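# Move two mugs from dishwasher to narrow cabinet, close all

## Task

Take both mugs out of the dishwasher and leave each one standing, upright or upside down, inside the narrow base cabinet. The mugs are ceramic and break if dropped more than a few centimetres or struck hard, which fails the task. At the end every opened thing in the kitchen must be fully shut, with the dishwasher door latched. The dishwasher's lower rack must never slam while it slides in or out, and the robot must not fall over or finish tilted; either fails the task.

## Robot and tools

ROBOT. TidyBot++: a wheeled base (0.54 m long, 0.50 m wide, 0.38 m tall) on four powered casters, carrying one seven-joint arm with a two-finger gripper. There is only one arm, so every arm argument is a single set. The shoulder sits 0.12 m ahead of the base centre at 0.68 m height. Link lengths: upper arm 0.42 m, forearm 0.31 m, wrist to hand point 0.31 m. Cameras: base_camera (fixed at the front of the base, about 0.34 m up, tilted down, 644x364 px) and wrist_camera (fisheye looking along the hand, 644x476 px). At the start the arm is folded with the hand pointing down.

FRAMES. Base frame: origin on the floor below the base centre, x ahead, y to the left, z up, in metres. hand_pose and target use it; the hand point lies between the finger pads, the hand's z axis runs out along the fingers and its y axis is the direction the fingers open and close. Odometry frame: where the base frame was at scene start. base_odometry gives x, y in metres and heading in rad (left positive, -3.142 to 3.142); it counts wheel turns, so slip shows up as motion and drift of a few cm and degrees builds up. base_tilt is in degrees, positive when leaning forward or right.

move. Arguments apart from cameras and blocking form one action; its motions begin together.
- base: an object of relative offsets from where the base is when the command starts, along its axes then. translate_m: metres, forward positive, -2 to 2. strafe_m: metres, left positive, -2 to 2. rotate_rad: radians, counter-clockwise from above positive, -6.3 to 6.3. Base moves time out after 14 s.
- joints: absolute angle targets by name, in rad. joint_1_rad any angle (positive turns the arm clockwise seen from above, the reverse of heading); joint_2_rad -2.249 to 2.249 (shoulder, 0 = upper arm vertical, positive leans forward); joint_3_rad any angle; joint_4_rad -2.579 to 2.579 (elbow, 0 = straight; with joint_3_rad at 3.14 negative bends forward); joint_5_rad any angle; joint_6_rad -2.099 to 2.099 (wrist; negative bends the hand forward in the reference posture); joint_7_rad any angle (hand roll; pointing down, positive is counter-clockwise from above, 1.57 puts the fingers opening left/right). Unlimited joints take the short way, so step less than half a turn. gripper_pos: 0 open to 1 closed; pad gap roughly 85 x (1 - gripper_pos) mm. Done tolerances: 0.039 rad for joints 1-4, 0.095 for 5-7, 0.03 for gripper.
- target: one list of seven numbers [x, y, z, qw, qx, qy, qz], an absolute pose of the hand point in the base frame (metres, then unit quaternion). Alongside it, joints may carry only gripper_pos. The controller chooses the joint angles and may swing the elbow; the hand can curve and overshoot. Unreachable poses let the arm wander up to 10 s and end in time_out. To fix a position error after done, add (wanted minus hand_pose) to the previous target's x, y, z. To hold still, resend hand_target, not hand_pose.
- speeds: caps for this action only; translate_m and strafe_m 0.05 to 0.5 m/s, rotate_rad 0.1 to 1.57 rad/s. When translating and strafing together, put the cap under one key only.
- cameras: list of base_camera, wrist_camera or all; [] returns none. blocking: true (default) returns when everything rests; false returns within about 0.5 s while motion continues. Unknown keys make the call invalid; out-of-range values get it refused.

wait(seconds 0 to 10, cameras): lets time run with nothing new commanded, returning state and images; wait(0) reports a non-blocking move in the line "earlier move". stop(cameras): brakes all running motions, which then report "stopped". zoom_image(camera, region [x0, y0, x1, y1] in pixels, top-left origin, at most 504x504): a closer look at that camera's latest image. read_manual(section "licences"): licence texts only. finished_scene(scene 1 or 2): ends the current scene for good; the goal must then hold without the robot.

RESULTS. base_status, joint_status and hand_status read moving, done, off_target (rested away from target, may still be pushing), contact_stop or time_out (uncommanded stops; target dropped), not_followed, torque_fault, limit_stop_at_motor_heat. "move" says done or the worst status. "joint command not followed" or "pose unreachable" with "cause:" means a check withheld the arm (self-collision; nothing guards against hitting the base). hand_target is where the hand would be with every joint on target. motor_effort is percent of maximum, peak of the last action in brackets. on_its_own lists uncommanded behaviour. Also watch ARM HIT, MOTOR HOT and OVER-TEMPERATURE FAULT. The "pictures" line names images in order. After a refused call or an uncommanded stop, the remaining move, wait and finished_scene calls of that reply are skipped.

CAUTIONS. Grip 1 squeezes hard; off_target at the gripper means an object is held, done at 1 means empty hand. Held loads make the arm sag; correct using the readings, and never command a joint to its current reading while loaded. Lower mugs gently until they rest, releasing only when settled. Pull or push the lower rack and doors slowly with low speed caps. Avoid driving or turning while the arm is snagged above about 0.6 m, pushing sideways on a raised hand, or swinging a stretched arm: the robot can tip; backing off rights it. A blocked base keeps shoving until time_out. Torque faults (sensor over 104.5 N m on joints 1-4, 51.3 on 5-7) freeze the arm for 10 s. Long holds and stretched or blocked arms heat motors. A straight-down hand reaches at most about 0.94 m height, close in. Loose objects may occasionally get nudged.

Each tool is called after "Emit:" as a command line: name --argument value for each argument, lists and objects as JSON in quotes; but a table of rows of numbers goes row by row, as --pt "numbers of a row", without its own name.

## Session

Emit:
move --joints '{"joint_6_rad":0.4}'

Emit:
move --base '{"rotate_rad":1.25}' --cameras '["wrist_camera"]'

Emit:
move --base '{"rotate_rad":1.25}' --cameras '["wrist_camera"]'

Emit:
move --base '{"rotate_rad":1.25}' --cameras '["wrist_camera"]'

Emit:
move --base '{"rotate_rad":1.25}' --cameras '["wrist_camera"]'

Scene clock: 1.90 s.
move: done
base_odometry: x=+0.000 y=+0.000 heading=+0.000
base_tilt: forward=-0.7 right=-0.4
base_status: not commanded
joint_positions: joint_1_rad=+0.039 joint_2_rad=-0.310 joint_3_rad=+3.182 joint_4_rad=-2.504 joint_5_rad=-0.020 joint_6_rad=+0.326 joint_7_rad=+1.601 gripper_pos=+0.000
joint_status: all done
motor_effort: joint_1_rad=+1(2) joint_2_rad=-7(9) joint_3_rad=-1(2) joint_4_rad=+19(19) joint_5_rad=+1(1) joint_6_rad=+9(9) joint_7_rad=-1(1)
hand_pose: x=+0.5427 y=-0.0352 z=+0.8080 quat_wxyz=(+0.024, +0.803, -0.032, +0.594) (m; base frame)
hand_target: x=+0.5481 y=-0.0363 z=+0.8292 quat_wxyz=(+0.026, +0.781, -0.032, +0.623) (m; base frame)
hand_status: not commanded
pictures: base_camera, wrist_camera
camera_calibration:
wrist_camera: T_world_to_cam=[[-0.05998, -0.997908, -0.024125, 0.0246164], [-0.26132, 0.0390232, -0.964463, 0.976746], [0.963387, -0.0515442, -0.263114, -0.18208], [0, 0, 0, 1]] pos_world=[0.432133, -0.022936, 0.894721]

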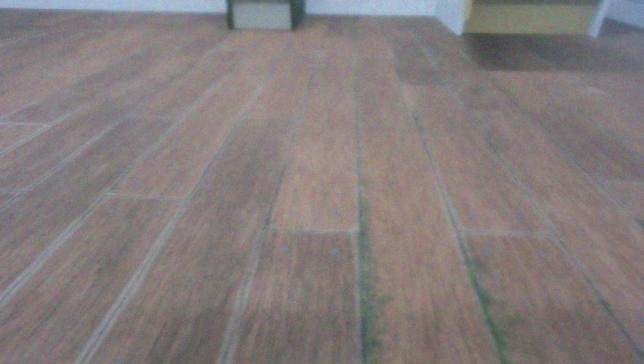

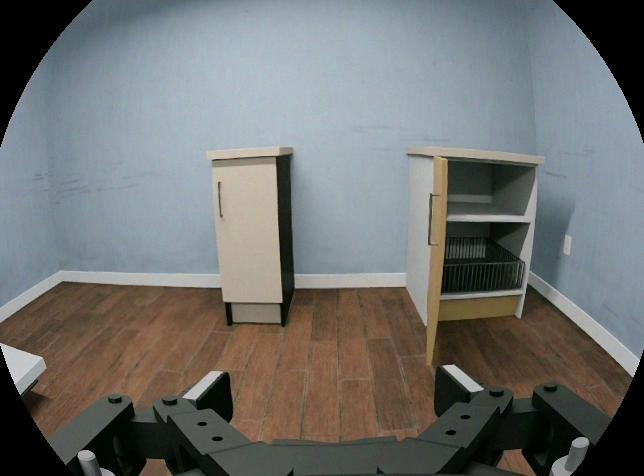

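Scene clock: 3.97 s.
move: done
base_odometry: x=+0.000 y=+0.000 heading=+1.250
base_tilt: forward=-0.7 right=-0.4
base_status: done
joint_positions: joint_1_rad=+0.039 joint_2_rad=-0.310 joint_3_rad=+3.181 joint_4_rad=-2.504 joint_5_rad=-0.020 joint_6_rad=+0.327 joint_7_rad=+1.601 gripper_pos=+0.000
joint_status: not commanded
motor_effort: joint_1_rad=+1(3) joint_2_rad=-7(9) joint_3_rad=-1(2) joint_4_rad=+19(19) joint_5_rad=+1(1) joint_6_rad=+8(9) joint_7_rad=-1(1)
hand_pose: x=+0.5428 y=-0.0347 z=+0.8082 quat_wxyz=(+0.024, +0.803, -0.032, +0.594) (m; base frame)
hand_target: x=+0.5481 y=-0.0363 z=+0.8292 quat_wxyz=(+0.026, +0.781, -0.032, +0.623) (m; base frame)
hand_status: not commanded
pictures: wrist_camera
camera_calibration:
wrist_camera: T_world_to_cam=[[-0.058813, -0.997987, -0.023743, 0.0242751], [-0.260584, 0.0383075, -0.964691, 0.976791], [0.963658, -0.0505494, -0.262312, -0.182814], [0, 0, 0, 1]] pos_world=[0.432134, -0.0224334, 0.894924]

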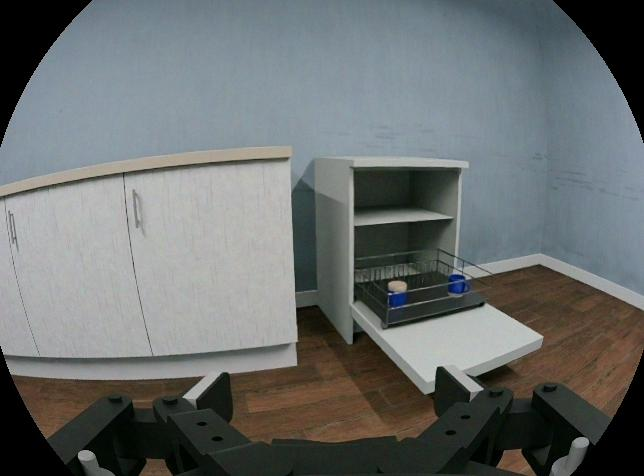

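Scene clock: 6.03 s.
move: done
base_odometry: x=+0.000 y=+0.000 heading=+2.500
base_tilt: forward=-0.7 right=-0.4
base_status: done
joint_positions: joint_1_rad=+0.039 joint_2_rad=-0.310 joint_3_rad=+3.180 joint_4_rad=-2.504 joint_5_rad=-0.020 joint_6_rad=+0.327 joint_7_rad=+1.601 gripper_pos=+0.000
joint_status: not commanded
motor_effort: joint_1_rad=+1(3) joint_2_rad=-7(9) joint_3_rad=-1(3) joint_4_rad=+19(19) joint_5_rad=+1(1) joint_6_rad=+8(9) joint_7_rad=-1(1)
hand_pose: x=+0.5429 y=-0.0344 z=+0.8083 quat_wxyz=(+0.024, +0.803, -0.032, +0.595) (m; base frame)
hand_target: x=+0.5481 y=-0.0363 z=+0.8292 quat_wxyz=(+0.026, +0.781, -0.032, +0.623) (m; base frame)
hand_status: not commanded
pictures: wrist_camera
camera_calibration:
wrist_camera: T_world_to_cam=[[-0.0581267, -0.998032, -0.0235289, 0.0239894], [-0.260327, 0.0379066, -0.964776, 0.976837], [0.963769, -0.049954, -0.262018, -0.183075], [0, 0, 0, 1]] pos_world=[0.432134, -0.0222317, 0.895024]

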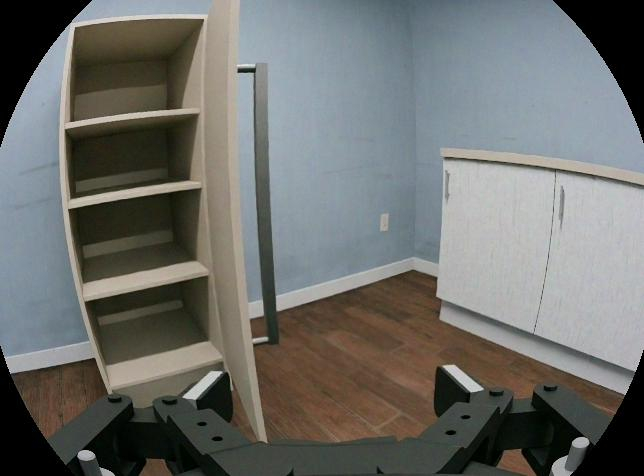

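Scene clock: 8.10 s.
move: done
base_odometry: x=+0.000 y=+0.000 heading=-2.533
base_tilt: forward=-0.6 right=-0.4
base_status: done
joint_positions: joint_1_rad=+0.039 joint_2_rad=-0.310 joint_3_rad=+3.180 joint_4_rad=-2.504 joint_5_rad=-0.020 joint_6_rad=+0.328 joint_7_rad=+1.601 gripper_pos=+0.000
joint_status: not commanded
motor_effort: joint_1_rad=+1(3) joint_2_rad=-8(9) joint_3_rad=-1(3) joint_4_rad=+19(19) joint_5_rad=+0(1) joint_6_rad=+8(10) joint_7_rad=-1(1)
hand_pose: x=+0.5429 y=-0.0342 z=+0.8083 quat_wxyz=(+0.024, +0.803, -0.031, +0.595) (m; base frame)
hand_target: x=+0.5481 y=-0.0363 z=+0.8292 quat_wxyz=(+0.026, +0.781, -0.032, +0.623) (m; base frame)
hand_status: not commanded
pictures: wrist_camera
camera_calibration:
wrist_camera: T_world_to_cam=[[-0.0577845, -0.998055, -0.0234082, 0.0239334], [-0.260258, 0.0376965, -0.964803, 0.976819], [0.963808, -0.0496585, -0.26193, -0.183154], [0, 0, 0, 1]] pos_world=[0.432133, -0.0220309, 0.895024]

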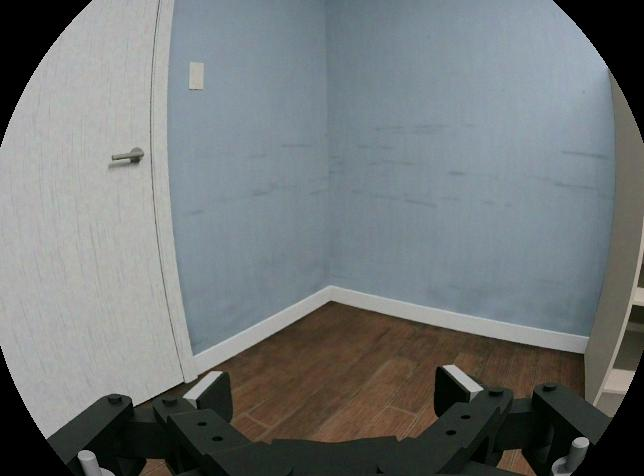

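Scene clock: 10.17 s.
move: done
base_odometry: x=+0.000 y=+0.000 heading=-1.283
base_tilt: forward=-0.6 right=-0.4
base_status: done
joint_positions: joint_1_rad=+0.039 joint_2_rad=-0.310 joint_3_rad=+3.179 joint_4_rad=-2.504 joint_5_rad=-0.020 joint_6_rad=+0.328 joint_7_rad=+1.601 gripper_pos=+0.000
joint_status: not commanded
motor_effort: joint_1_rad=+1(3) joint_2_rad=-7(9) joint_3_rad=-1(2) joint_4_rad=+18(19) joint_5_rad=+1(1) joint_6_rad=+9(9) joint_7_rad=-1(1)
hand_pose: x=+0.5429 y=-0.0341 z=+0.8084 quat_wxyz=(+0.024, +0.803, -0.031, +0.595) (m; base frame)
hand_target: x=+0.5481 y=-0.0363 z=+0.8292 quat_wxyz=(+0.026, +0.781, -0.032, +0.623) (m; base frame)
hand_status: not commanded
pictures: wrist_camera
camera_calibration:
wrist_camera: T_world_to_cam=[[-0.0575598, -0.998068, -0.0233698, 0.0238024], [-0.260154, 0.037595, -0.964835, 0.976801], [0.96385, -0.049456, -0.261815, -0.18327], [0, 0, 0, 1]] pos_world=[0.432133, -0.0220302, 0.895025]

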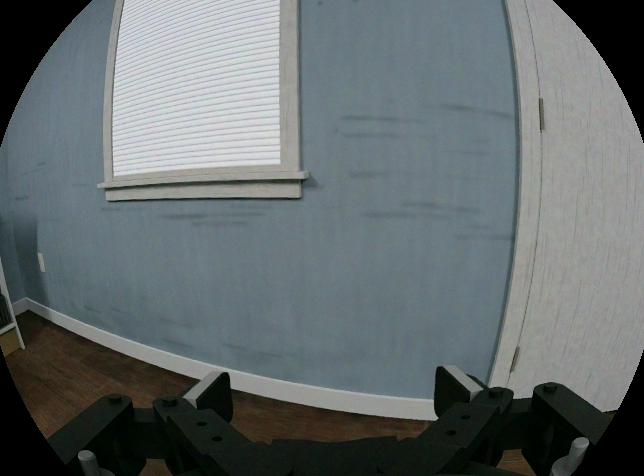

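Emit:
move --base '{"rotate_rad": 1.213}' --joints '{"joint_1_rad":0,"joint_2_rad":-0.3,"joint_3_rad":3.1416,"joint_4_rad":-2.5,"joint_5_rad":0,"joint_6_rad":0.45,"joint_7_rad":1.57}'

Scene clock: 59.17 s.
move: done
base_odometry: x=+0.000 y=+0.000 heading=-0.070
base_tilt: forward=-0.6 right=-0.4
base_status: done
joint_positions: joint_1_rad=+0.010 joint_2_rad=-0.309 joint_3_rad=+3.145 joint_4_rad=-2.504 joint_5_rad=-0.020 joint_6_rad=+0.380 joint_7_rad=+1.600 gripper_pos=+0.000
joint_status: all done
motor_effort: joint_1_rad=+1(2) joint_2_rad=-7(9) joint_3_rad=+0(3) joint_4_rad=+18(20) joint_5_rad=+1(2) joint_6_rad=+9(10) joint_7_rad=-1(1)
hand_pose: x=+0.5482 y=-0.0071 z=+0.8237 quat_wxyz=(+0.010, +0.788, -0.004, +0.616) (m; base frame)
hand_target: x=+0.5551 y=+0.0014 z=+0.8433 quat_wxyz=(+0.000, +0.768, +0.000, +0.641) (m; base frame)
hand_status: not commanded
pictures: base_camera, wrist_camera
camera_calibration:
wrist_camera: T_world_to_cam=[[0.00337816, -0.999926, -0.0116741, 0.00836198], [-0.212098, 0.0106921, -0.97719, 0.975556], [0.977243, 0.00577716, -0.212046, -0.231017], [0, 0, 0, 1]] pos_world=[0.432645, -0.000734775, 0.904415]

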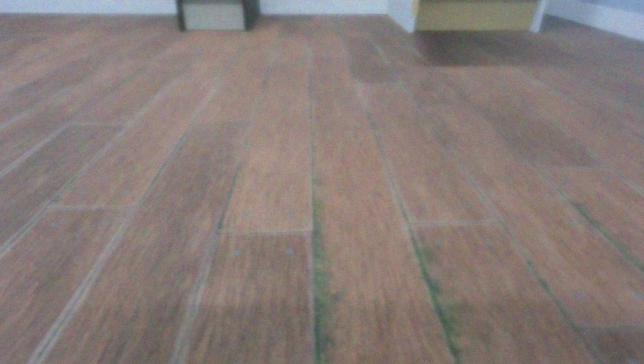

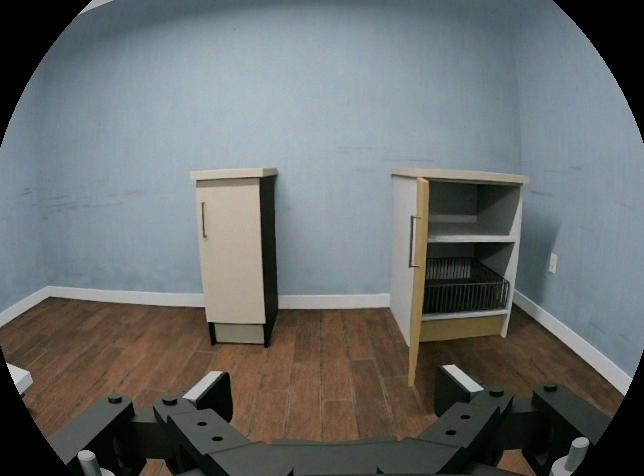

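Emit:
move --base '{"rotate_rad": 0.01,"translate_m":0.55}'

Emit:
zoom_image --camera "wrist_camera" --region '[150, 120, 640, 420]'

Scene clock: 81.40 s.
move: done
base_odometry: x=+0.549 y=-0.039 heading=-0.060
base_tilt: forward=-0.6 right=-0.4
base_status: done
joint_positions: joint_1_rad=+0.010 joint_2_rad=-0.302 joint_3_rad=+3.145 joint_4_rad=-2.504 joint_5_rad=-0.020 joint_6_rad=+0.381 joint_7_rad=+1.600 gripper_pos=+0.000
joint_status: not commanded
motor_effort: joint_1_rad=+1(2) joint_2_rad=-7(10) joint_3_rad=+1(2) joint_4_rad=+19(20) joint_5_rad=+1(1) joint_6_rad=+9(10) joint_7_rad=-1(1)
hand_pose: x=+0.5492 y=-0.0070 z=+0.8211 quat_wxyz=(+0.010, +0.790, -0.004, +0.613) (m; base frame)
hand_target: x=+0.5551 y=+0.0014 z=+0.8433 quat_wxyz=(+0.000, +0.768, +0.000, +0.641) (m; base frame)
hand_status: not commanded
pictures: base_camera, wrist_camera
camera_calibration:
wrist_camera: T_world_to_cam=[[0.00350869, -0.999925, -0.0117328, 0.00843197], [-0.217577, 0.0106884, -0.975985, 0.975276], [0.976037, 0.00597722, -0.217524, -0.227393], [0, 0, 0, 1]] pos_world=[0.434113, -0.000633666, 0.90249]

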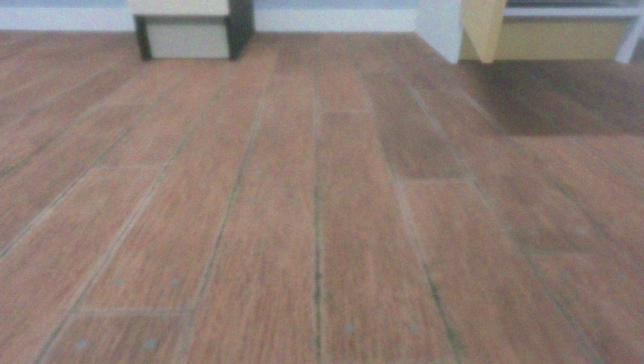

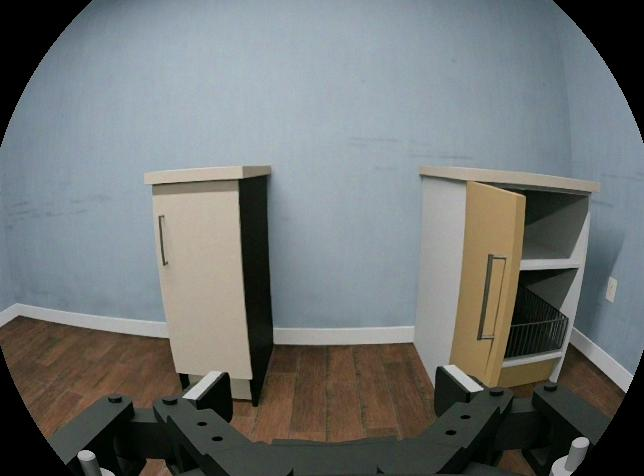

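Scaled by 1.029.

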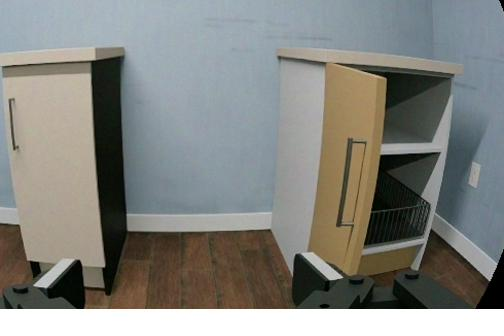

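Emit:
move --joints '{"joint_1_rad":0,"joint_2_rad":1.31,"joint_3_rad":3.1416,"joint_4_rad":-1.975,"joint_5_rad":0,"joint_6_rad":1.8,"joint_7_rad":1.57,"gripper_pos":1}'

Emit:
move --base '{"translate_m":0.35}'

Emit:
move --base '{"strafe_m":-0.5}' --speeds '{"strafe_m":0.15}'

Scene clock: 113.93 s.
move: done
base_odometry: x=+0.549 y=-0.039 heading=-0.060
base_tilt: forward=-0.6 right=-0.4
base_status: not commanded
joint_positions: joint_1_rad=+0.010 joint_2_rad=+1.300 joint_3_rad=+3.145 joint_4_rad=-1.999 joint_5_rad=-0.020 joint_6_rad=+1.724 joint_7_rad=+1.600 gripper_pos=+0.999
joint_status: all done
motor_effort: joint_1_rad=+1(2) joint_2_rad=-38(40) joint_3_rad=-1(3) joint_4_rad=+3(19) joint_5_rad=+1(1) joint_6_rad=+9(11) joint_7_rad=+0(2)
hand_pose: x=+0.7863 y=-0.0130 z=+0.4825 quat_wxyz=(+0.024, +0.709, +0.002, +0.705) (m; base frame)
hand_target: x=+0.7908 y=+0.0013 z=+0.5058 quat_wxyz=(+0.000, +0.676, +0.000, +0.737) (m; base frame)
hand_status: not commanded
pictures: base_camera, wrist_camera
camera_calibration:
wrist_camera: T_world_to_cam=[[-0.004141, -0.999807, 0.0192091, -0.0113547], [0.0259278, -0.0193102, -0.999477, 0.515931], [0.999655, -0.00364078, 0.0260028, -0.668625], [0, 0, 0, 1]] pos_world=[0.654971, -0.00382409, 0.533265]

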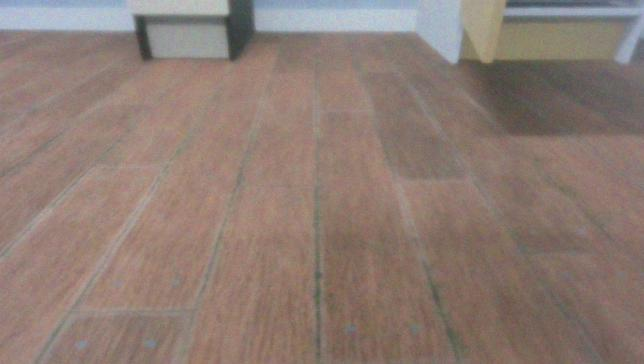

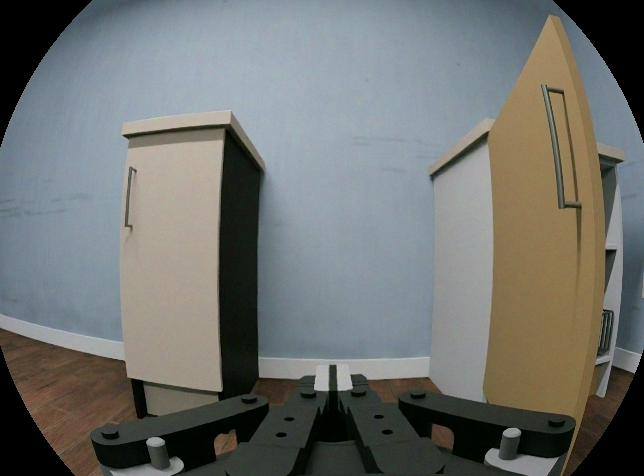

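Scene clock: 115.97 s.
move: done
base_odometry: x=+0.898 y=-0.060 heading=-0.060
base_tilt: forward=-0.6 right=-0.4
base_status: done
joint_positions: joint_1_rad=+0.010 joint_2_rad=+1.301 joint_3_rad=+3.145 joint_4_rad=-1.990 joint_5_rad=-0.020 joint_6_rad=+1.729 joint_7_rad=+1.600 gripper_pos=+0.999
joint_status: not commanded
motor_effort: joint_1_rad=+1(2) joint_2_rad=-39(40) joint_3_rad=-1(3) joint_4_rad=+3(5) joint_5_rad=+1(1) joint_6_rad=+9(10) joint_7_rad=-1(1)
hand_pose: x=+0.7888 y=-0.0130 z=+0.4857 quat_wxyz=(+0.024, +0.704, +0.002, +0.710) (m; base frame)
hand_target: x=+0.7908 y=+0.0013 z=+0.5058 quat_wxyz=(+0.000, +0.676, +0.000, +0.737) (m; base frame)
hand_status: not commanded
pictures: base_camera, wrist_camera
camera_calibration:
wrist_camera: T_world_to_cam=[[-0.00428986, -0.999803, 0.0193615, -0.0113613], [0.0383337, -0.0195119, -0.999074, 0.509088], [0.999256, -0.00354369, 0.0384098, -0.676893], [0, 0, 0, 1]] pos_world=[0.656825, -0.00382446, 0.534836]

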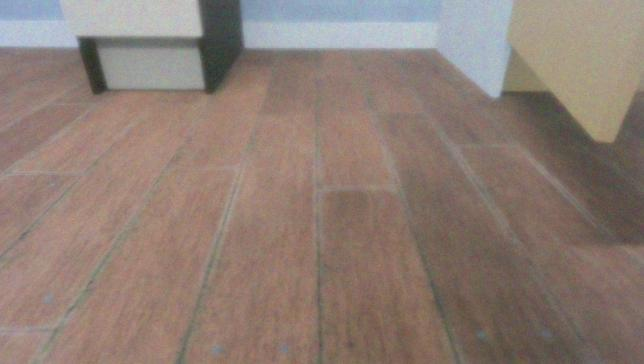

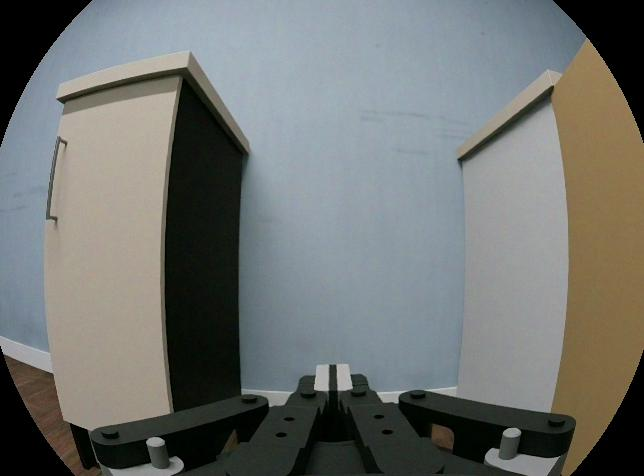

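Scene clock: 120.00 s.
move: done
base_odometry: x=+0.868 y=-0.559 heading=-0.060
base_tilt: forward=-0.6 right=-0.4
base_status: done
joint_positions: joint_1_rad=+0.003 joint_2_rad=+1.301 joint_3_rad=+3.143 joint_4_rad=-1.990 joint_5_rad=-0.019 joint_6_rad=+1.729 joint_7_rad=+1.600 gripper_pos=+0.999
joint_status: not commanded
motor_effort: joint_1_rad=+1(7) joint_2_rad=-39(40) joint_3_rad=-1(3) joint_4_rad=+3(4) joint_5_rad=+1(3) joint_6_rad=+9(10) joint_7_rad=-1(3)
hand_pose: x=+0.7889 y=-0.0066 z=+0.4857 quat_wxyz=(+0.020, +0.704, +0.004, +0.710) (m; base frame)
hand_target: x=+0.7908 y=+0.0013 z=+0.5058 quat_wxyz=(+0.000, +0.676, +0.000, +0.737) (m; base frame)
hand_status: not commanded
pictures: base_camera, wrist_camera
camera_calibration:
wrist_camera: T_world_to_cam=[[0.00543312, -0.99984, 0.0170359, -0.011438], [0.0386229, -0.0168137, -0.999112, 0.509023], [0.999239, 0.00608627, 0.0385253, -0.67691], [0, 0, 0, 1]] pos_world=[0.656797, 0.0012422, 0.534844]

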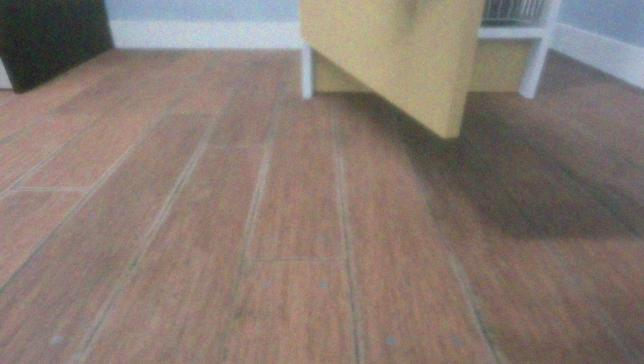

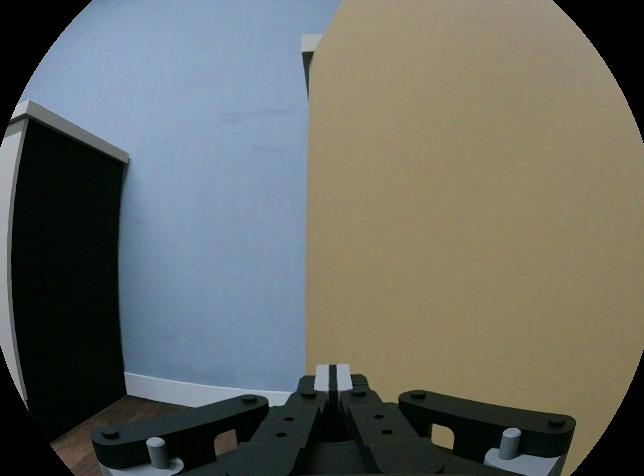

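Emit:
move --base '{"strafe_m":-0.35,"translate_m":0.1}' --speeds '{"strafe_m":0.15}' --cameras '["base_camera"]'

Emit:
move --base '{"strafe_m":-0.05,"translate_m":0.18}' --speeds '{"strafe_m":0.15}'

Scene clock: 127.00 s.
move: done
base_odometry: x=+0.947 y=-0.914 heading=-0.060
base_tilt: forward=-0.6 right=-0.4
base_status: done
joint_positions: joint_1_rad=-0.001 joint_2_rad=+1.301 joint_3_rad=+3.139 joint_4_rad=-1.990 joint_5_rad=-0.015 joint_6_rad=+1.730 joint_7_rad=+1.600 gripper_pos=+0.999
joint_status: not commanded
motor_effort: joint_1_rad=+1(7) joint_2_rad=-38(40) joint_3_rad=-2(3) joint_4_rad=+3(5) joint_5_rad=+1(3) joint_6_rad=+9(10) joint_7_rad=-1(1)
hand_pose: x=+0.7888 y=-0.0022 z=+0.4858 quat_wxyz=(+0.016, +0.704, +0.006, +0.710) (m; base frame)
hand_target: x=+0.7908 y=+0.0013 z=+0.5058 quat_wxyz=(+0.000, +0.676, +0.000, +0.737) (m; base frame)
hand_status: not commanded
pictures: base_camera

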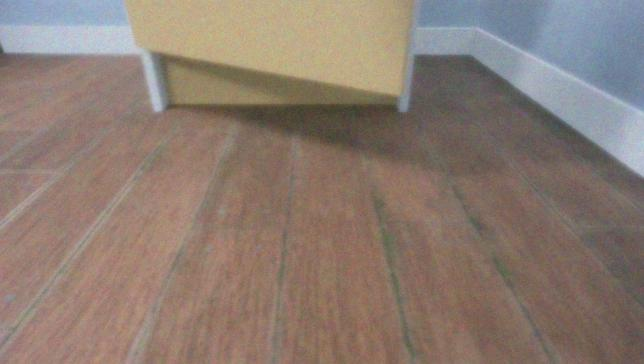

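Scene clock: 128.90 s.
move: done
base_odometry: x=+1.124 y=-0.975 heading=-0.060
base_tilt: forward=-0.6 right=-0.4
base_status: done
joint_positions: joint_1_rad=-0.001 joint_2_rad=+1.302 joint_3_rad=+3.139 joint_4_rad=-1.990 joint_5_rad=-0.015 joint_6_rad=+1.730 joint_7_rad=+1.600 gripper_pos=+0.999
joint_status: not commanded
motor_effort: joint_1_rad=+1(2) joint_2_rad=-38(39) joint_3_rad=-2(3) joint_4_rad=+3(4) joint_5_rad=+1(1) joint_6_rad=+8(10) joint_7_rad=-1(1)
hand_pose: x=+0.7890 y=-0.0022 z=+0.4859 quat_wxyz=(+0.016, +0.704, +0.006, +0.710) (m; base frame)
hand_target: x=+0.7908 y=+0.0013 z=+0.5058 quat_wxyz=(+0.000, +0.676, +0.000, +0.737) (m; base frame)
hand_status: not commanded
pictures: base_camera, wrist_camera
camera_calibration:
wrist_camera: T_world_to_cam=[[0.0126168, -0.999835, 0.013104, -0.0107964], [0.0401222, -0.0125883, -0.999115, 0.508196], [0.999115, 0.0131314, 0.0399568, -0.677635], [0, 0, 0, 1]] pos_world=[0.656782, 0.00450107, 0.534964]

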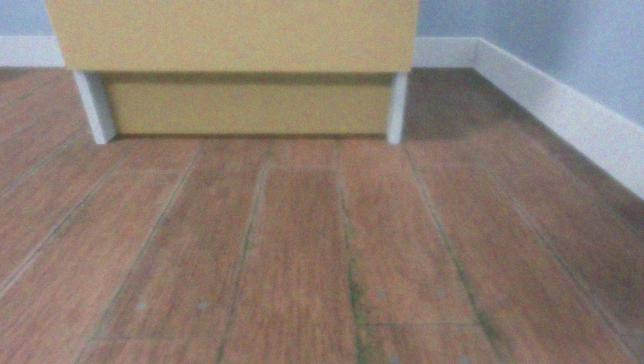

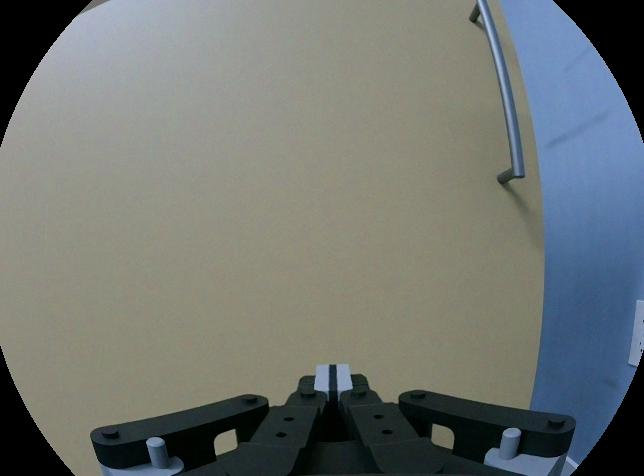

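Nearly closed. Finish near the handle side.

Emit:
move --base '{"translate_m":0.1}' --speeds '{"translate_m":0.05}'

Scene clock: 134.10 s.
move: done
base_odometry: x=+1.224 y=-0.981 heading=-0.060
base_tilt: forward=-0.6 right=-0.4
base_status: done
joint_positions: joint_1_rad=-0.001 joint_2_rad=+1.302 joint_3_rad=+3.139 joint_4_rad=-1.989 joint_5_rad=-0.015 joint_6_rad=+1.730 joint_7_rad=+1.600 gripper_pos=+0.999
joint_status: not commanded
motor_effort: joint_1_rad=+1(2) joint_2_rad=-39(40) joint_3_rad=-2(3) joint_4_rad=+3(5) joint_5_rad=+0(1) joint_6_rad=+9(10) joint_7_rad=-1(1)
hand_pose: x=+0.7890 y=-0.0022 z=+0.4860 quat_wxyz=(+0.016, +0.704, +0.006, +0.710) (m; base frame)
hand_target: x=+0.7908 y=+0.0013 z=+0.5058 quat_wxyz=(+0.000, +0.676, +0.000, +0.737) (m; base frame)
hand_status: not commanded
pictures: base_camera, wrist_camera
camera_calibration:
wrist_camera: T_world_to_cam=[[0.0126128, -0.999835, 0.0131078, -0.0107958], [0.0404216, -0.0125883, -0.999103, 0.507994], [0.999103, 0.0131314, 0.0402561, -0.677789], [0, 0, 0, 1]] pos_world=[0.656783, 0.00450107, 0.534965]

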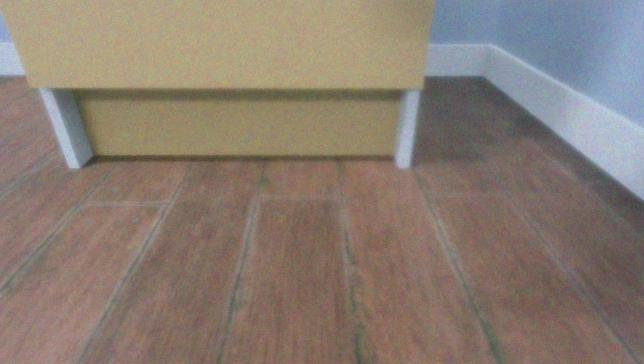

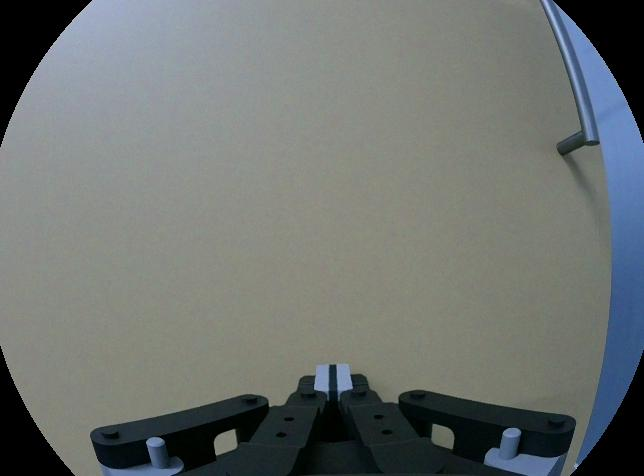

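Emit:
move --base '{"translate_m":0.05}' --speeds '{"translate_m":0.05}'

Scene clock: 140.27 s.
move: done
base_odometry: x=+1.273 y=-0.984 heading=-0.060
base_tilt: forward=-0.7 right=-0.4
base_status: done
joint_positions: joint_1_rad=-0.001 joint_2_rad=+1.315 joint_3_rad=+3.139 joint_4_rad=-2.101 joint_5_rad=-0.015 joint_6_rad=+1.843 joint_7_rad=+1.600 gripper_pos=+0.999
joint_status: not commanded
motor_effort: joint_1_rad=+1(2) joint_2_rad=-41(43) joint_3_rad=-1(2) joint_4_rad=+26(30) joint_5_rad=+1(1) joint_6_rad=-6(9) joint_7_rad=-1(1)
hand_pose: x=+0.7522 y=-0.0021 z=+0.4849 quat_wxyz=(+0.016, +0.708, +0.006, +0.706) (m; base frame)
hand_target: x=+0.7908 y=+0.0013 z=+0.5058 quat_wxyz=(+0.000, +0.676, +0.000, +0.737) (m; base frame)
hand_status: not commanded
pictures: base_camera, wrist_camera
camera_calibration:
wrist_camera: T_world_to_cam=[[0.0132088, -0.999805, 0.0146688, -0.0114563], [0.0280351, -0.014294, -0.999505, 0.517893], [0.99952, 0.0136135, 0.0278408, -0.635201], [0, 0, 0, 1]] pos_world=[0.620528, 0.00459598, 0.535489]

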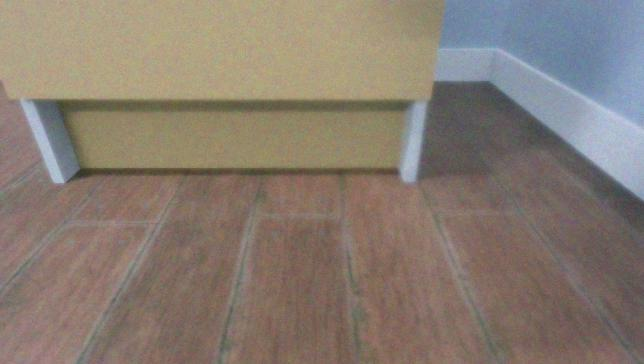

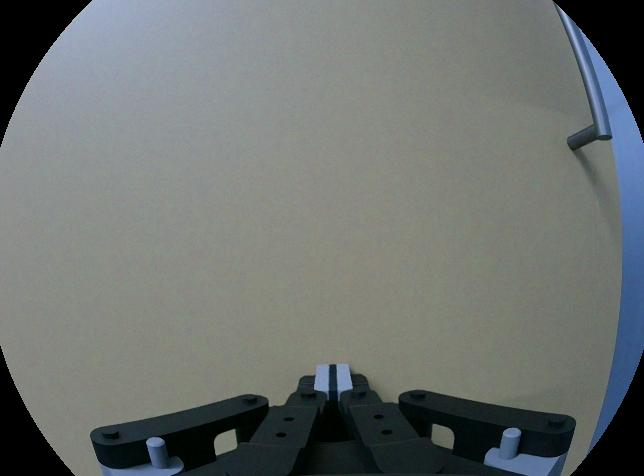

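Emit:
move --base '{"translate_m":-0.4}' --cameras '[]'

Emit:
move --base '{"strafe_m":1.39}' --joints '{"joint_1_rad":0.016,"joint_2_rad":0.835,"joint_3_rad":3.1416,"joint_4_rad":-1.85,"joint_5_rad":0,"joint_6_rad":1.23,"joint_7_rad":1.57,"gripper_pos":0}'

Scene clock: 153.67 s.
move: done
base_odometry: x=+0.873 y=-0.960 heading=-0.060
base_tilt: forward=-0.6 right=-0.4
base_status: done
joint_positions: joint_1_rad=-0.001 joint_2_rad=+1.304 joint_3_rad=+3.139 joint_4_rad=-1.970 joint_5_rad=-0.015 joint_6_rad=+1.812 joint_7_rad=+1.600 gripper_pos=+0.999
joint_status: not commanded
motor_effort: joint_1_rad=+1(4) joint_2_rad=-38(45) joint_3_rad=-1(3) joint_4_rad=+3(23) joint_5_rad=+1(1) joint_6_rad=+9(11) joint_7_rad=-1(1)
hand_pose: x=+0.7928 y=-0.0021 z=+0.5147 quat_wxyz=(+0.016, +0.668, +0.005, +0.744) (m; base frame)
hand_target: x=+0.7908 y=+0.0013 z=+0.5058 quat_wxyz=(+0.000, +0.676, +0.000, +0.737) (m; base frame)
hand_status: not commanded
pictures: none
No camera images: "cameras" was empty.

Scene clock: 157.83 s.
move: done
base_odometry: x=+0.957 y=+0.427 heading=-0.060
base_tilt: forward=-0.6 right=-0.4
base_status: done
joint_positions: joint_1_rad=+0.008 joint_2_rad=+0.836 joint_3_rad=+3.139 joint_4_rad=-1.870 joint_5_rad=-0.015 joint_6_rad=+1.306 joint_7_rad=+1.600 gripper_pos=+0.000
joint_status: all done
motor_effort: joint_1_rad=+1(5) joint_2_rad=-39(43) joint_3_rad=-1(4) joint_4_rad=+12(13) joint_5_rad=+0(2) joint_6_rad=+9(11) joint_7_rad=+0(2)
hand_pose: x=+0.8706 y=-0.0083 z=+0.7316 quat_wxyz=(+0.017, +0.644, +0.000, +0.765) (m; base frame)
hand_target: x=+0.8786 y=-0.0108 z=+0.7180 quat_wxyz=(+0.006, +0.665, -0.006, +0.747) (m; base frame)
hand_status: not commanded
pictures: base_camera, wrist_camera
camera_calibration:
wrist_camera: T_world_to_cam=[[0.00377401, -0.999953, 0.00893938, -0.0103685], [0.199337, -0.00800775, -0.979898, 0.597622], [0.979924, 0.0054801, 0.199298, -0.868854], [0, 0, 0, 1]] pos_world=[0.732321, -0.00082102, 0.758862]

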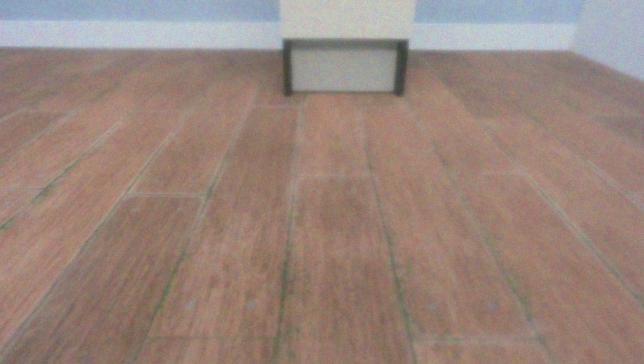

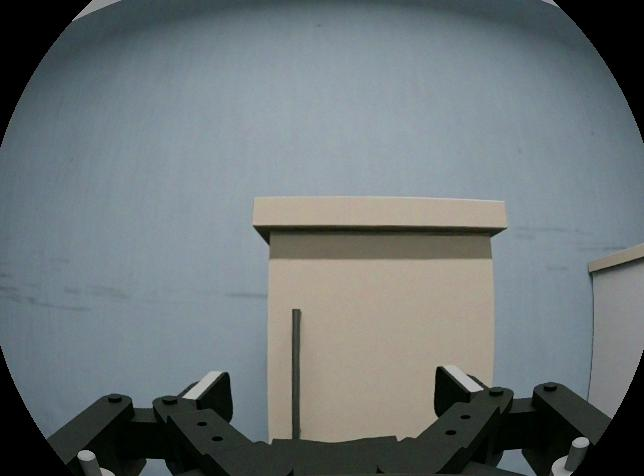

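Emit:
move --base '{"strafe_m":0.036,"translate_m":0.12}' --joints '{"joint_1_rad":0.016,"joint_2_rad":0.835,"joint_3_rad":3.1416,"joint_4_rad":-1.84,"joint_5_rad":0,"joint_6_rad":1.09,"joint_7_rad":1.57,"gripper_pos":0}'

Scene clock: 174.37 s.
move: done
base_odometry: x=+1.079 y=+0.456 heading=-0.060
base_tilt: forward=-0.6 right=-0.4
base_status: done
joint_positions: joint_1_rad=+0.008 joint_2_rad=+0.834 joint_3_rad=+3.139 joint_4_rad=-1.852 joint_5_rad=-0.015 joint_6_rad=+1.147 joint_7_rad=+1.600 gripper_pos=+0.000
joint_status: all done
motor_effort: joint_1_rad=+1(3) joint_2_rad=-40(43) joint_3_rad=-1(2) joint_4_rad=+13(14) joint_5_rad=+1(2) joint_6_rad=+8(11) joint_7_rad=+0(1)
hand_pose: x=+0.8800 y=-0.0080 z=+0.6918 quat_wxyz=(+0.015, +0.696, +0.000, +0.718) (m; base frame)
hand_target: x=+0.8835 y=-0.0109 z=+0.6790 quat_wxyz=(+0.005, +0.712, -0.006, +0.702) (m; base frame)
hand_status: not commanded
pictures: base_camera, wrist_camera
camera_calibration:
wrist_camera: T_world_to_cam=[[0.00611194, -0.999968, 0.00510404, -0.0092326], [0.0616614, -0.00471755, -0.998086, 0.690543], [0.998078, 0.00641496, 0.0616306, -0.790936], [0, 0, 0, 1]] pos_world=[0.746893, -0.000900805, 0.738015]

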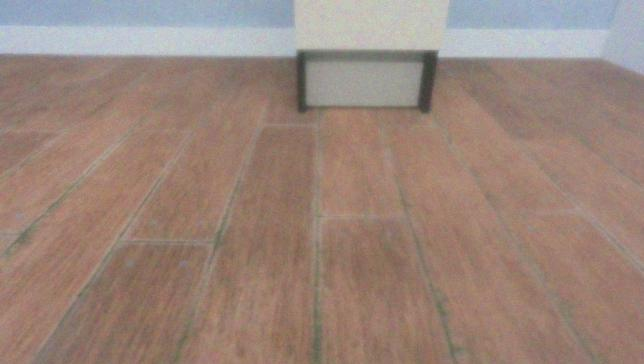

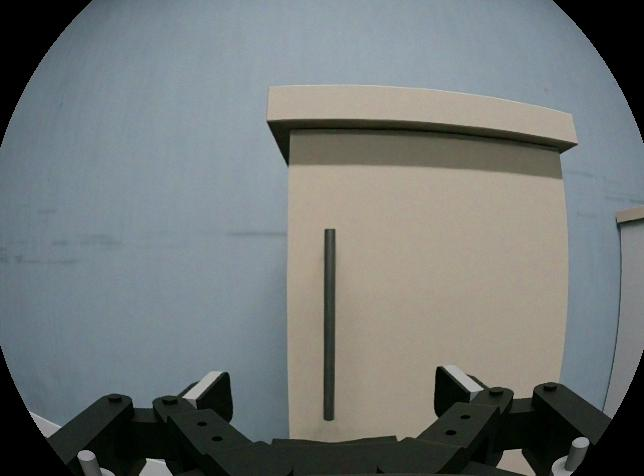

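Emit:
move --base '{"translate_m":0.14}' --speeds '{"translate_m":0.1}'

Emit:
zoom_image --camera "wrist_camera" --region '[150, 120, 540, 470]'

Scene clock: 183.50 s.
move: done
base_odometry: x=+1.219 y=+0.448 heading=-0.060
base_tilt: forward=-0.6 right=-0.4
base_status: done
joint_positions: joint_1_rad=+0.008 joint_2_rad=+0.834 joint_3_rad=+3.139 joint_4_rad=-1.852 joint_5_rad=-0.015 joint_6_rad=+1.147 joint_7_rad=+1.600 gripper_pos=+0.000
joint_status: not commanded
motor_effort: joint_1_rad=+1(2) joint_2_rad=-39(42) joint_3_rad=+0(2) joint_4_rad=+13(14) joint_5_rad=+0(1) joint_6_rad=+9(10) joint_7_rad=+0(2)
hand_pose: x=+0.8801 y=-0.0080 z=+0.6921 quat_wxyz=(+0.015, +0.696, +0.000, +0.718) (m; base frame)
hand_target: x=+0.8835 y=-0.0109 z=+0.6790 quat_wxyz=(+0.005, +0.712, -0.006, +0.702) (m; base frame)
hand_status: not commanded
pictures: base_camera, wrist_camera
camera_calibration:
wrist_camera: T_world_to_cam=[[0.00610946, -0.999968, 0.00510679, -0.00923383], [0.0621591, -0.00471725, -0.998055, 0.690351], [0.998048, 0.00641501, 0.0621283, -0.791295], [0, 0, 0, 1]] pos_world=[0.746895, -0.000900803, 0.738217]

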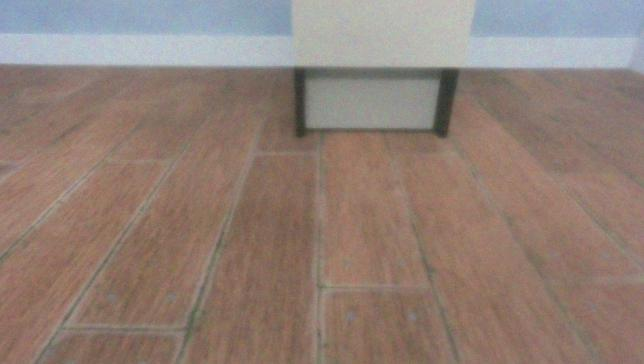

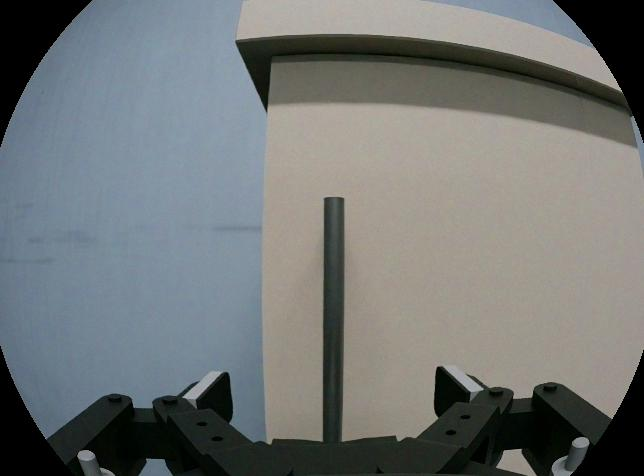

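Scaled by 1.292.

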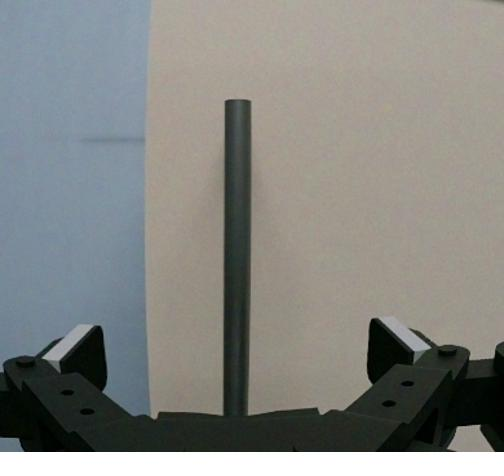

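Emit:
move --base '{"translate_m":0.03}' --speeds '{"translate_m":0.05}'

Emit:
zoom_image --camera "wrist_camera" --region '[150, 120, 540, 470]'

Scene clock: 199.27 s.
move: done
base_odometry: x=+1.249 y=+0.446 heading=-0.059
base_tilt: forward=-0.6 right=-0.3
base_status: done
joint_positions: joint_1_rad=+0.008 joint_2_rad=+0.834 joint_3_rad=+3.139 joint_4_rad=-1.851 joint_5_rad=-0.015 joint_6_rad=+1.147 joint_7_rad=+1.600 gripper_pos=+0.000
joint_status: not commanded
motor_effort: joint_1_rad=+1(2) joint_2_rad=-40(41) joint_3_rad=-2(2) joint_4_rad=+13(14) joint_5_rad=+0(1) joint_6_rad=+9(10) joint_7_rad=-1(1)
hand_pose: x=+0.8802 y=-0.0080 z=+0.6922 quat_wxyz=(+0.015, +0.696, +0.000, +0.718) (m; base frame)
hand_target: x=+0.8835 y=-0.0109 z=+0.6790 quat_wxyz=(+0.005, +0.712, -0.006, +0.702) (m; base frame)
hand_status: not commanded
pictures: base_camera, wrist_camera
camera_calibration:
wrist_camera: T_world_to_cam=[[0.00610829, -0.999968, 0.00510813, -0.00923507], [0.0623655, -0.00471733, -0.998042, 0.690282], [0.998035, 0.0064149, 0.0623347, -0.791545], [0, 0, 0, 1]] pos_world=[0.746996, -0.000900804, 0.738319]

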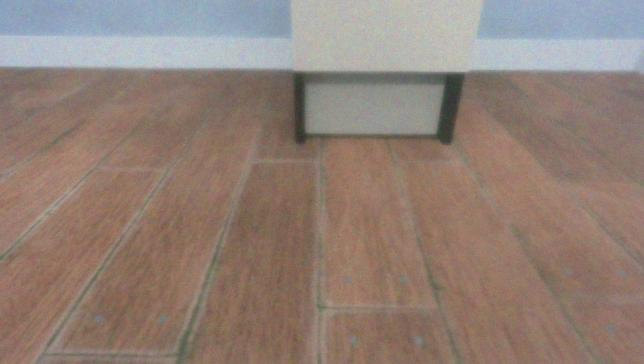

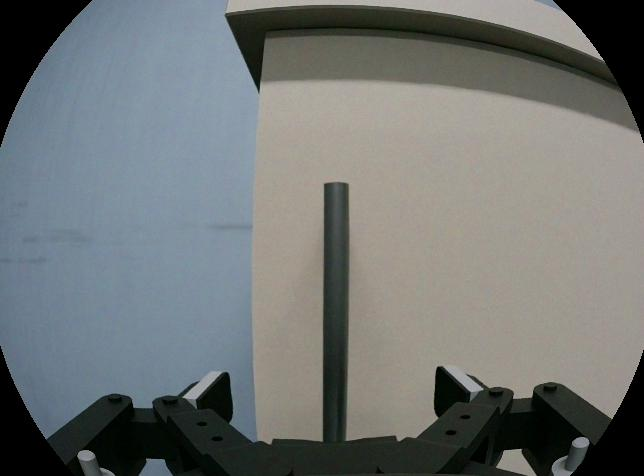

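Scaled by 1.292.

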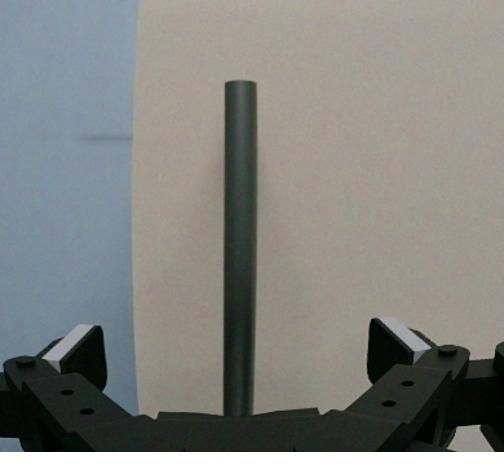

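Emit:
move --joints '{"gripper_pos":0.8}'

Emit:
move --joints '{"gripper_pos":1}'

Scene clock: 208.93 s.
move: done
base_odometry: x=+1.249 y=+0.446 heading=-0.059
base_tilt: forward=-0.6 right=-0.4
base_status: not commanded
joint_positions: joint_1_rad=+0.008 joint_2_rad=+0.834 joint_3_rad=+3.139 joint_4_rad=-1.851 joint_5_rad=-0.015 joint_6_rad=+1.147 joint_7_rad=+1.600 gripper_pos=+0.800
joint_status: all done
motor_effort: joint_1_rad=+1(2) joint_2_rad=-40(41) joint_3_rad=-2(3) joint_4_rad=+12(13) joint_5_rad=+1(1) joint_6_rad=+9(9) joint_7_rad=-1(1)
hand_pose: x=+0.8802 y=-0.0080 z=+0.6922 quat_wxyz=(+0.015, +0.696, +0.000, +0.718) (m; base frame)
hand_target: x=+0.8835 y=-0.0109 z=+0.6790 quat_wxyz=(+0.005, +0.712, -0.006, +0.702) (m; base frame)
hand_status: not commanded
pictures: base_camera, wrist_camera
camera_calibration:
wrist_camera: T_world_to_cam=[[0.00610829, -0.999968, 0.00510813, -0.00923507], [0.0623655, -0.00471733, -0.998042, 0.690282], [0.998035, 0.0064149, 0.0623347, -0.791545], [0, 0, 0, 1]] pos_world=[0.746996, -0.000900804, 0.738319]

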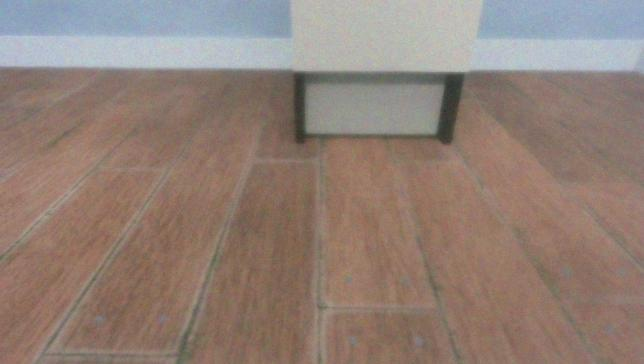

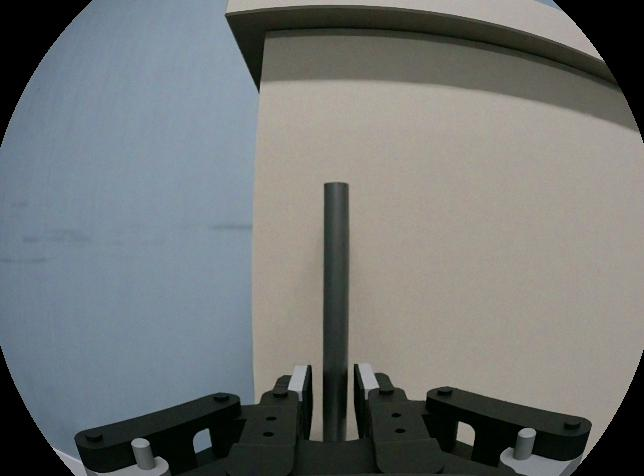

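Scene clock: 209.57 s.
move: off_target
base_odometry: x=+1.249 y=+0.446 heading=-0.059
base_tilt: forward=-0.6 right=-0.4
base_status: not commanded
joint_positions: joint_1_rad=+0.009 joint_2_rad=+0.834 joint_3_rad=+3.140 joint_4_rad=-1.852 joint_5_rad=-0.015 joint_6_rad=+1.147 joint_7_rad=+1.600 gripper_pos=+0.928
joint_status: gripper_pos off_target (ended at +0.928, target +1.000)
motor_effort: joint_1_rad=+1(2) joint_2_rad=-40(42) joint_3_rad=-1(3) joint_4_rad=+16(18) joint_5_rad=+1(3) joint_6_rad=+9(10) joint_7_rad=+1(1)
hand_pose: x=+0.8801 y=-0.0088 z=+0.6922 quat_wxyz=(+0.015, +0.696, +0.000, +0.718) (m; base frame)
hand_target: x=+0.8835 y=-0.0109 z=+0.6790 quat_wxyz=(+0.005, +0.712, -0.006, +0.702) (m; base frame)
hand_status: not commanded
pictures: base_camera, wrist_camera
camera_calibration:
wrist_camera: T_world_to_cam=[[0.00498985, -0.999973, 0.00532661, -0.00916792], [0.0622599, -0.00500567, -0.998047, 0.690366], [0.998047, 0.00531175, 0.0622333, -0.791381], [0, 0, 0, 1]] pos_world=[0.746899, -0.00150832, 0.738317]

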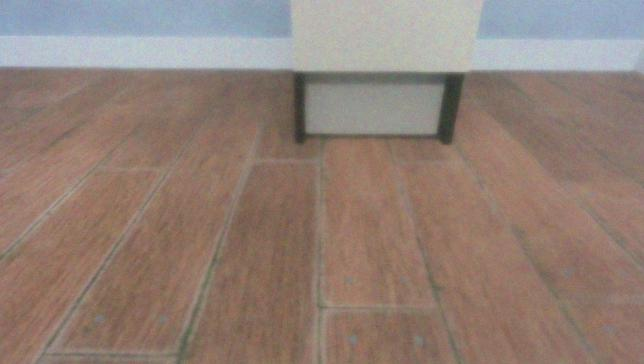

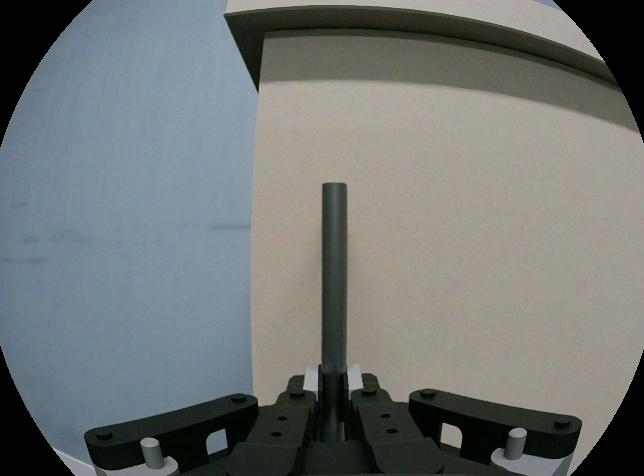

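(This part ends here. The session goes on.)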